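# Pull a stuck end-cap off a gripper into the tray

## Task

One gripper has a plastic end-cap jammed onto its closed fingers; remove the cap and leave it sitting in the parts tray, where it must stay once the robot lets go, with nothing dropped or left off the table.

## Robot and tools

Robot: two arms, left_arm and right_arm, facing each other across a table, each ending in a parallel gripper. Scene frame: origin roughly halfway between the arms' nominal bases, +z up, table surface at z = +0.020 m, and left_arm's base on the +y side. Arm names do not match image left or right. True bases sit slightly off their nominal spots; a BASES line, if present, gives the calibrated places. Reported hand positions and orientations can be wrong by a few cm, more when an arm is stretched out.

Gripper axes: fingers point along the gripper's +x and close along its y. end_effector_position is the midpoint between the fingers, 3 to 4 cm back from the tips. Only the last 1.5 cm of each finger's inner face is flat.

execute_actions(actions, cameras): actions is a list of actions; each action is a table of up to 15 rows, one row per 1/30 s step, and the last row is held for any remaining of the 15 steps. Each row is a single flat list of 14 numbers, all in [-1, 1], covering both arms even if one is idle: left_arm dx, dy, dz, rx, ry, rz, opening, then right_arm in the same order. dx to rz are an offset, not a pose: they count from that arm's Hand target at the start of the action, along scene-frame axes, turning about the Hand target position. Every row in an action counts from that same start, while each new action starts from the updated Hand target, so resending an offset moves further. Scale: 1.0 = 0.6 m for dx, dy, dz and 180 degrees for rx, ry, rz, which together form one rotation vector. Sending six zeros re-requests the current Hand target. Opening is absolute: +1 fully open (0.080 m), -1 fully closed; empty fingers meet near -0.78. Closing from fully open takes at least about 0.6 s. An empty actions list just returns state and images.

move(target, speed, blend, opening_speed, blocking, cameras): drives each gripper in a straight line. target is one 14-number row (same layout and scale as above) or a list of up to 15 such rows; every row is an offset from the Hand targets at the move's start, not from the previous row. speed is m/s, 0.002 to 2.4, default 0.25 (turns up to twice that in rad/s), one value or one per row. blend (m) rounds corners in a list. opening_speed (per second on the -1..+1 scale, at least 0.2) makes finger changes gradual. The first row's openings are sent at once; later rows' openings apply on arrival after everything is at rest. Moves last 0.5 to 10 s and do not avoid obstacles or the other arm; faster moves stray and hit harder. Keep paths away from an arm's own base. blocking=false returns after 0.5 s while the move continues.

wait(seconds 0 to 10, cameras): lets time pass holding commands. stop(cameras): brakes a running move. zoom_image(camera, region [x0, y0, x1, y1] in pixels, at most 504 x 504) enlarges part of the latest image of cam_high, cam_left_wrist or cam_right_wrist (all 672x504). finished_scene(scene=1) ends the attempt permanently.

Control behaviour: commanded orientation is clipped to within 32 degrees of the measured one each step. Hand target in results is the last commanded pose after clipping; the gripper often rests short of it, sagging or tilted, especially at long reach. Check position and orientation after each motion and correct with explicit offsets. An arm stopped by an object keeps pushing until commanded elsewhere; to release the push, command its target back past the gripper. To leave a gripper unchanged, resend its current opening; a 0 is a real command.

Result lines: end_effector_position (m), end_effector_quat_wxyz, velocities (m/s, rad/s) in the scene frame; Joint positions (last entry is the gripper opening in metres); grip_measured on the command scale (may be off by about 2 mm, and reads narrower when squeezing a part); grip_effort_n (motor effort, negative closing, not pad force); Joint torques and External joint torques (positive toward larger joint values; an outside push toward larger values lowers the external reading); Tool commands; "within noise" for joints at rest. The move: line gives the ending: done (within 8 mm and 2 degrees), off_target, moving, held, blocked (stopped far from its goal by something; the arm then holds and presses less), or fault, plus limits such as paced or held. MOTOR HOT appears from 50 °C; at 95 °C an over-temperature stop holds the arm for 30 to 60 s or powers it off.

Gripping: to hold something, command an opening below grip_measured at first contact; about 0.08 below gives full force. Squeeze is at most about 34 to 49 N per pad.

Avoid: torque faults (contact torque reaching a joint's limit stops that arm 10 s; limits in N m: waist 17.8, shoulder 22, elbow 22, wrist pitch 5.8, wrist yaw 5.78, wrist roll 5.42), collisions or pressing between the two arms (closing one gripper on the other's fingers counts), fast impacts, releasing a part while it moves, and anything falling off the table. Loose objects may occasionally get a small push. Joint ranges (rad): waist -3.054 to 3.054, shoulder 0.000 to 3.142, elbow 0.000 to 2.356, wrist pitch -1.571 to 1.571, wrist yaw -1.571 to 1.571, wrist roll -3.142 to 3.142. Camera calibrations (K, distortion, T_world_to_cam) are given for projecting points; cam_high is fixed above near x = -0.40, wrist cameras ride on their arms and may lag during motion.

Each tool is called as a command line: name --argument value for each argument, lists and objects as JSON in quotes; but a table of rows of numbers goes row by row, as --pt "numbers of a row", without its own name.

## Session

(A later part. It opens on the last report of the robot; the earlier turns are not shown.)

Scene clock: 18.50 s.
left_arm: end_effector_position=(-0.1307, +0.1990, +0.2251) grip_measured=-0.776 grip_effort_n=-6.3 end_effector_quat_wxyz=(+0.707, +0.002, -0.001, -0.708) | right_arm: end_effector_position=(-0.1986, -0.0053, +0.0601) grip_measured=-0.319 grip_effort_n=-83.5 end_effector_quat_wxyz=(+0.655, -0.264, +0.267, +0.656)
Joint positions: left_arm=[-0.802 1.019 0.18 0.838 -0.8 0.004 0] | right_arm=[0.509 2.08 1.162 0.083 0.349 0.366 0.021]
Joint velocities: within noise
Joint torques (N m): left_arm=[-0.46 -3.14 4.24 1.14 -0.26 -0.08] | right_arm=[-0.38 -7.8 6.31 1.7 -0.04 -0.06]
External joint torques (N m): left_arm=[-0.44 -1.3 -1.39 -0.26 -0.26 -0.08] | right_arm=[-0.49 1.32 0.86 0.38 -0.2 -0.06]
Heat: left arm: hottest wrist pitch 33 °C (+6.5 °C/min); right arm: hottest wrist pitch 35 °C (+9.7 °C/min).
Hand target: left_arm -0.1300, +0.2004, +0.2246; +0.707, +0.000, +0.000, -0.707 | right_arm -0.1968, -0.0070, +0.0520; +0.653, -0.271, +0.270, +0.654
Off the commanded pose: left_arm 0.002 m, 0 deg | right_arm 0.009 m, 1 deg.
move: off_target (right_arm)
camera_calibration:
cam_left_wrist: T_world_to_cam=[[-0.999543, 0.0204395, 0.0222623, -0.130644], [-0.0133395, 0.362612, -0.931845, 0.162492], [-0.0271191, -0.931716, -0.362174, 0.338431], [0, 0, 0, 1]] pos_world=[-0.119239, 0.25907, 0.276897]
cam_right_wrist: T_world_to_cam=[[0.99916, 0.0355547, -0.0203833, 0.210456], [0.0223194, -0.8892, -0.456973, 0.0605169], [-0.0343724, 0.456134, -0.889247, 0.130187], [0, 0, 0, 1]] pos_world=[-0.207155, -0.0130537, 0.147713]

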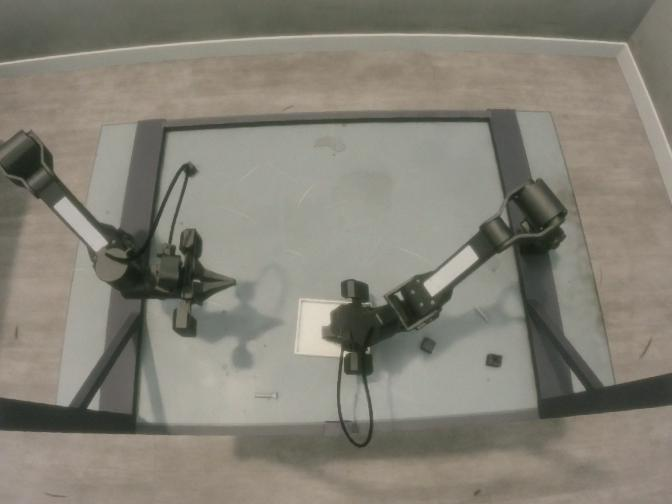

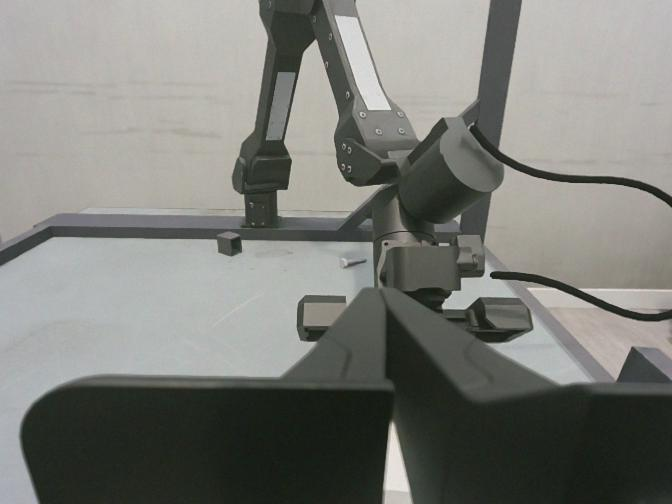

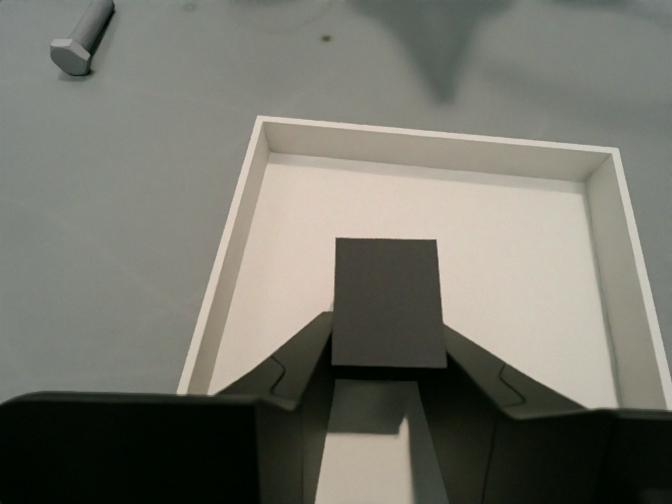

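move --target '[0,0,0,0,0,0,-0.7778,0,0,-0.008,0,0,0,-0.5]' --speed 0.03 --cameras '["cam_right_wrist"]'

move --target '[0,0,0,0,0,0,-0.7778,0,0,-0.008,0,0,0,-0.5]' --speed 0.03 --cameras '["cam_right_wrist"]'

Scene clock: 19.40 s.
left_arm: end_effector_position=(-0.1307, +0.1990, +0.2251) grip_measured=-0.776 grip_effort_n=-6.7 end_effector_quat_wxyz=(+0.707, +0.002, -0.001, -0.708) | right_arm: end_effector_position=(-0.1991, -0.0039, +0.0590) grip_measured=-0.319 grip_effort_n=-83.5 end_effector_quat_wxyz=(+0.655, -0.260, +0.266, +0.658)
Joint positions: left_arm=[-0.802 1.019 0.18 0.838 -0.8 0.004 0] | right_arm=[0.509 2.086 1.16 0.102 0.349 0.366 0.021]
Joint velocities: within noise
Joint torques (N m): left_arm=[-0.39 -3.19 4.24 1.14 -0.25 -0.07] | right_arm=[-0.34 -7.29 5.87 1.59 -0.05 -0.08]
External joint torques (N m): left_arm=[-0.4 -1.39 -1.33 -0.25 -0.25 -0.07] | right_arm=[-0.25 1.94 0.35 0.23 -0.24 -0.08]
Heat: left arm: hottest wrist pitch 33 °C (+6.2 °C/min); right arm: hottest wrist pitch 35 °C (+9.3 °C/min).
Hand target: left_arm -0.1300, +0.2004, +0.2246; +0.707, +0.000, +0.000, -0.707 | right_arm -0.1967, -0.0070, +0.0471; +0.653, -0.271, +0.270, +0.654
Off the commanded pose: left_arm 0.002 m, 0 deg | right_arm 0.012 m, 1 deg.
move: off_target (right_arm)
camera_calibration:
cam_right_wrist: T_world_to_cam=[[0.999072, 0.035371, -0.0245595, 0.211197], [0.0199241, -0.885322, -0.464552, 0.0612598], [-0.0381747, 0.463632, -0.885205, 0.127513], [0, 0, 0, 1]] pos_world=[-0.207354, -0.0123547, 0.14652]
Images, in order (width x height): cam_right_wrist 672x504.

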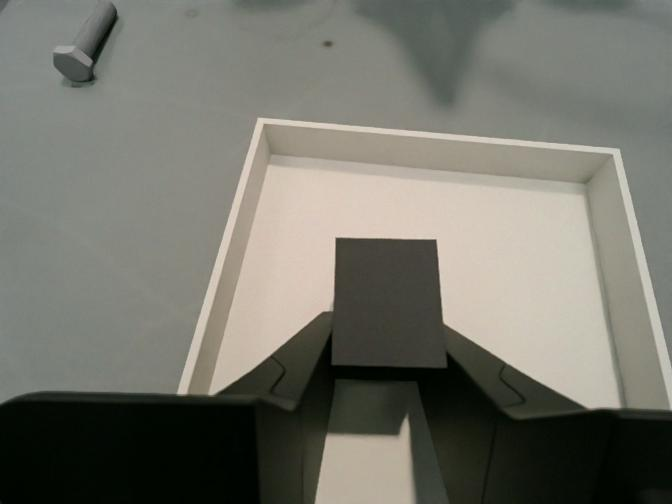

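Scene clock: 20.13 s.
left_arm: end_effector_position=(-0.1307, +0.1990, +0.2251) grip_measured=-0.776 grip_effort_n=-6.7 end_effector_quat_wxyz=(+0.707, +0.002, -0.001, -0.708) | right_arm: end_effector_position=(-0.1999, -0.0024, +0.0580) grip_measured=-0.319 grip_effort_n=-83.5 end_effector_quat_wxyz=(+0.656, -0.255, +0.264, +0.659)
Joint positions: left_arm=[-0.802 1.019 0.18 0.838 -0.8 0.004 0] | right_arm=[0.509 2.092 1.158 0.12 0.349 0.366 0.021]
Joint velocities: within noise
Joint torques (N m): left_arm=[-0.48 -3.1 4.29 1.12 -0.25 -0.07] | right_arm=[-0.34 -6.75 5.49 1.46 -0.07 -0.07]
External joint torques (N m): left_arm=[-0.49 -1.24 -1.36 -0.29 -0.24 -0.07] | right_arm=[-0.34 2.44 0.02 0.1 -0.24 -0.07]
Heat: left arm: hottest wrist pitch 33 °C (+6.0 °C/min); right arm: hottest wrist pitch 35 °C (+9.0 °C/min).
Hand target: left_arm -0.1300, +0.2004, +0.2246; +0.707, +0.000, +0.000, -0.707 | right_arm -0.1967, -0.0070, +0.0424; +0.653, -0.271, +0.270, +0.654
Off the commanded pose: left_arm 0.002 m, 0 deg | right_arm 0.017 m, 2 deg.
move: off_target (right_arm)
camera_calibration:
cam_right_wrist: T_world_to_cam=[[0.998936, 0.035868, -0.0289722, 0.212167], [0.0179312, -0.881108, -0.472574, 0.0622284], [-0.0424779, 0.471552, -0.880814, 0.124855], [0, 0, 0, 1]] pos_world=[-0.207754, -0.0116558, 0.145529]
Images, in order (width x height): cam_right_wrist 672x504.

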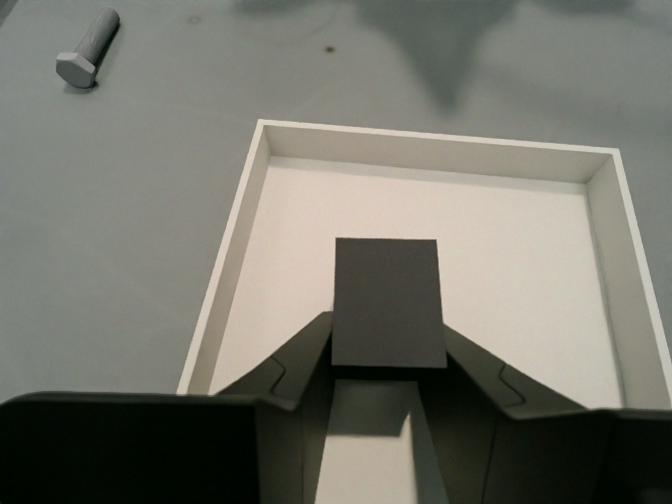

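move --target '[0,0,0,0,0,0,-0.7778,0,0,0.015,0,0,0,-0.5]' --speed 0.05 --cameras '["cam_right_wrist"]'

move --target '[0,0,0,0,0,0,-0.7778,0,0,0,0,0,0,0.2]' --opening_speed 0.7 --cameras '["cam_right_wrist"]'

Scene clock: 21.03 s.
left_arm: end_effector_position=(-0.1307, +0.1990, +0.2251) grip_measured=-0.776 grip_effort_n=-6.7 end_effector_quat_wxyz=(+0.707, +0.002, -0.001, -0.708) | right_arm: end_effector_position=(-0.1994, -0.0034, +0.0572) grip_measured=-0.319 grip_effort_n=-83.5 end_effector_quat_wxyz=(+0.655, -0.261, +0.266, +0.657)
Joint positions: left_arm=[-0.802 1.019 0.18 0.838 -0.8 0.004 0] | right_arm=[0.509 2.092 1.162 0.104 0.349 0.366 0.021]
Joint velocities: within noise
Joint torques (N m): left_arm=[-0.42 -3.17 4.27 1.14 -0.24 -0.08] | right_arm=[-0.3 -9.03 6.13 0.42 -0.05 -0.07]
External joint torques (N m): left_arm=[-0.43 -1.3 -1.35 -0.27 -0.24 -0.09] | right_arm=[-0.29 0.17 0.69 -0.92 -0.23 -0.07]
Heat: left arm: hottest wrist pitch 33 °C (+5.7 °C/min); right arm: hottest wrist pitch 35 °C (+8.6 °C/min).
Hand target: left_arm -0.1300, +0.2004, +0.2246; +0.707, +0.000, +0.000, -0.707 | right_arm -0.1967, -0.0071, +0.0513; +0.653, -0.271, +0.270, +0.654
Off the commanded pose: left_arm 0.002 m, 0 deg | right_arm 0.007 m, 1 deg.
move: done
camera_calibration:
cam_right_wrist: T_world_to_cam=[[0.999085, 0.0356298, -0.0236633, 0.211304], [0.0206213, -0.88595, -0.463322, 0.0610083], [-0.0374726, 0.46241, -0.885874, 0.125811], [0, 0, 0, 1]] pos_world=[-0.207654, -0.0116545, 0.144719]
Images, in order (width x height): cam_right_wrist 672x504.

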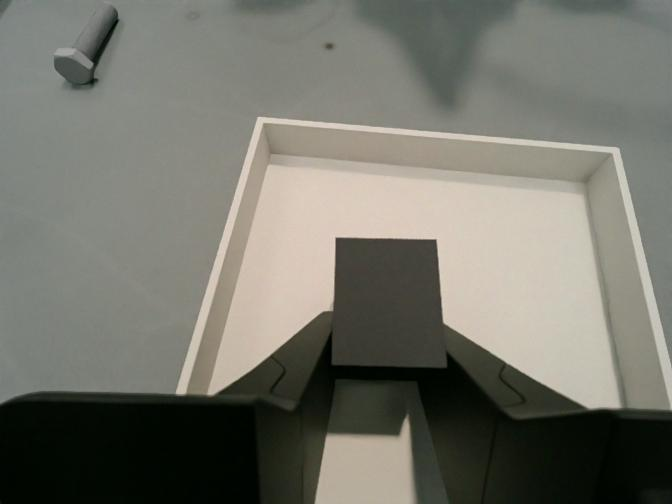

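Scene clock: 22.37 s.
left_arm: end_effector_position=(-0.1307, +0.1990, +0.2251) grip_measured=-0.776 grip_effort_n=-6.7 end_effector_quat_wxyz=(+0.707, +0.002, -0.001, -0.708) | right_arm: end_effector_position=(-0.1993, -0.0035, +0.0570) grip_measured=+0.195 grip_effort_n=16.5 end_effector_quat_wxyz=(+0.655, -0.262, +0.266, +0.657)
Joint positions: left_arm=[-0.802 1.019 0.18 0.838 -0.8 0.004 0] | right_arm=[0.509 2.092 1.163 0.102 0.349 0.365 0.044]
Joint velocities: within noise
Joint torques (N m): left_arm=[-0.45 -3.17 4.28 1.15 -0.24 -0.06] | right_arm=[-0.3 -8.98 6.19 0.55 -0.04 -0.04]
External joint torques (N m): left_arm=[-0.45 -1.31 -1.36 -0.26 -0.24 -0.06] | right_arm=[-0.35 0.27 0.72 -0.8 -0.21 -0.05]
Heat: left arm: hottest wrist pitch 33 °C (+5.4 °C/min); right arm: hottest wrist pitch 35 °C (+8.1 °C/min).
Hand target: left_arm -0.1300, +0.2004, +0.2246; +0.707, +0.000, +0.000, -0.707 | right_arm -0.1968, -0.0070, +0.0513; +0.653, -0.271, +0.270, +0.654
Off the commanded pose: left_arm 0.002 m, 0 deg | right_arm 0.007 m, 1 deg.
move: done
camera_calibration:
cam_right_wrist: T_world_to_cam=[[0.9991, 0.0358486, -0.0226792, 0.211269], [0.0213203, -0.886557, -0.462129, 0.0608406], [-0.036673, 0.461229, -0.886523, 0.12601], [0, 0, 0, 1]] pos_world=[-0.207755, -0.0117543, 0.144618]
Images, in order (width x height): cam_right_wrist 672x504.

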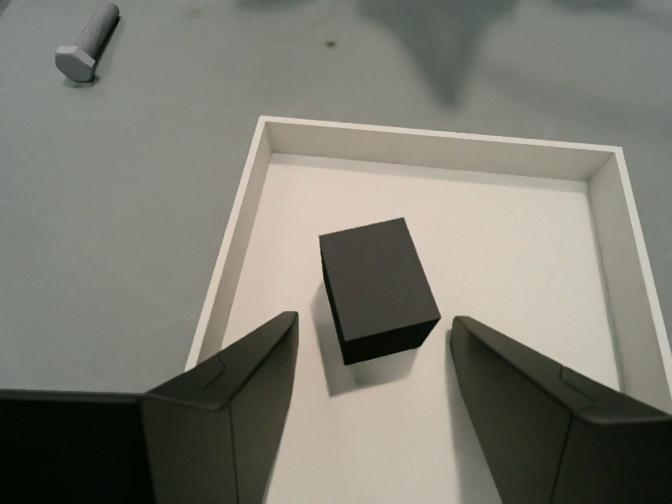

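move --target '[0,0,0,0,0,0,-0.7778,0,-0.12,0.16,0,0,0,0.2]' --speed 0.15

Scene clock: 23.80 s.
left_arm: end_effector_position=(-0.1307, +0.1990, +0.2251) grip_measured=-0.776 grip_effort_n=-6.7 end_effector_quat_wxyz=(+0.707, +0.002, -0.001, -0.708) | right_arm: end_effector_position=(-0.1978, -0.0771, +0.1447) grip_measured=+0.197 grip_effort_n=13.7 end_effector_quat_wxyz=(+0.651, -0.274, +0.271, +0.654)
Joint positions: left_arm=[-0.802 1.019 0.18 0.838 -0.8 0.004 0] | right_arm=[0.608 1.709 1.062 -0.238 0.404 0.446 0.044]
Joint velocities: within noise
Joint torques (N m): left_arm=[-0.48 -3.15 4.27 1.13 -0.24 -0.07] | right_arm=[0.2 -8.64 7.12 1.19 0.48 0.1]
External joint torques (N m): left_arm=[-0.48 -1.29 -1.39 -0.28 -0.24 -0.08] | right_arm=[0.15 -1.44 0.96 -0.09 0.28 0.1]
Heat: left arm: hottest wrist pitch 33 °C (+5.0 °C/min); right arm: hottest wrist pitch 35 °C (+7.6 °C/min).
Hand target: left_arm -0.1300, +0.2004, +0.2246; +0.707, +0.000, +0.000, -0.707 | right_arm -0.1967, -0.0790, +0.1474; +0.653, -0.271, +0.270, +0.654
Off the commanded pose: left_arm 0.002 m, 0 deg | right_arm 0.003 m, 0 deg.
move: done
camera_calibration:
cam_left_wrist: T_world_to_cam=[[-0.999543, 0.0204395, 0.0222623, -0.130644], [-0.0133395, 0.362612, -0.931845, 0.162492], [-0.0271191, -0.931716, -0.362174, 0.338431], [0, 0, 0, 1]] pos_world=[-0.119239, 0.25907, 0.276897]
cam_right_wrist: T_world_to_cam=[[0.999038, 0.0409672, -0.0156237, 0.213691], [0.0300163, -0.898785, -0.437361, 0.0332933], [-0.0319598, 0.436472, -0.89915, 0.23855], [0, 0, 0, 1]] pos_world=[-0.206861, -0.0829512, 0.232392]

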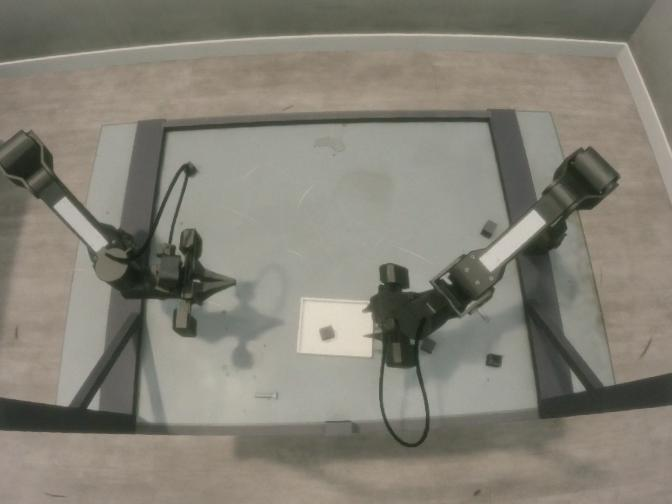

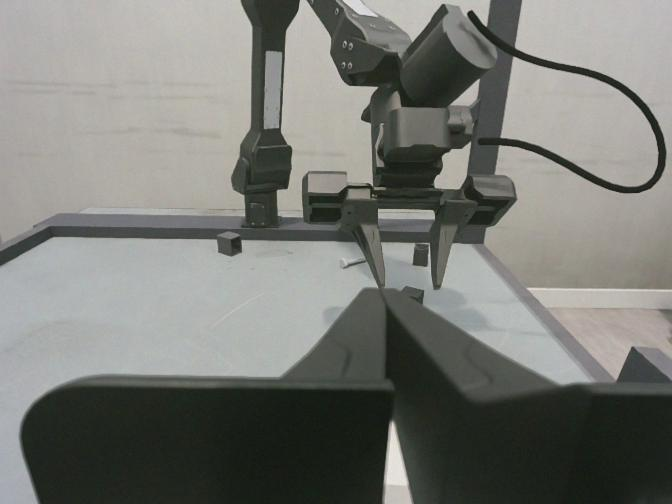

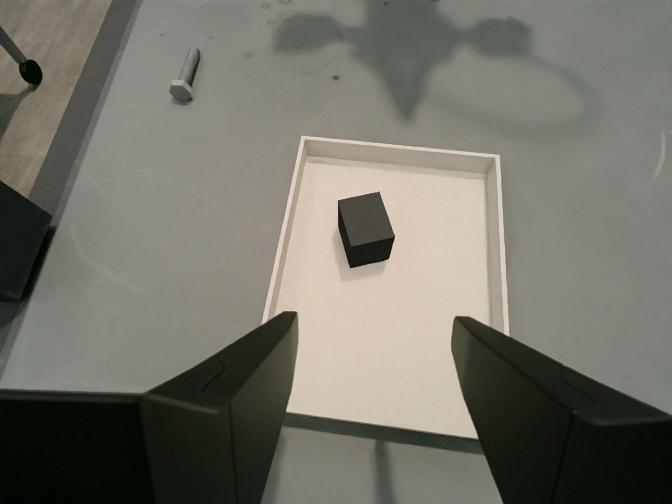

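The end-cap is resting in the tray and both arms are clear of it.

finished_scene

The scene is finished: the task was done.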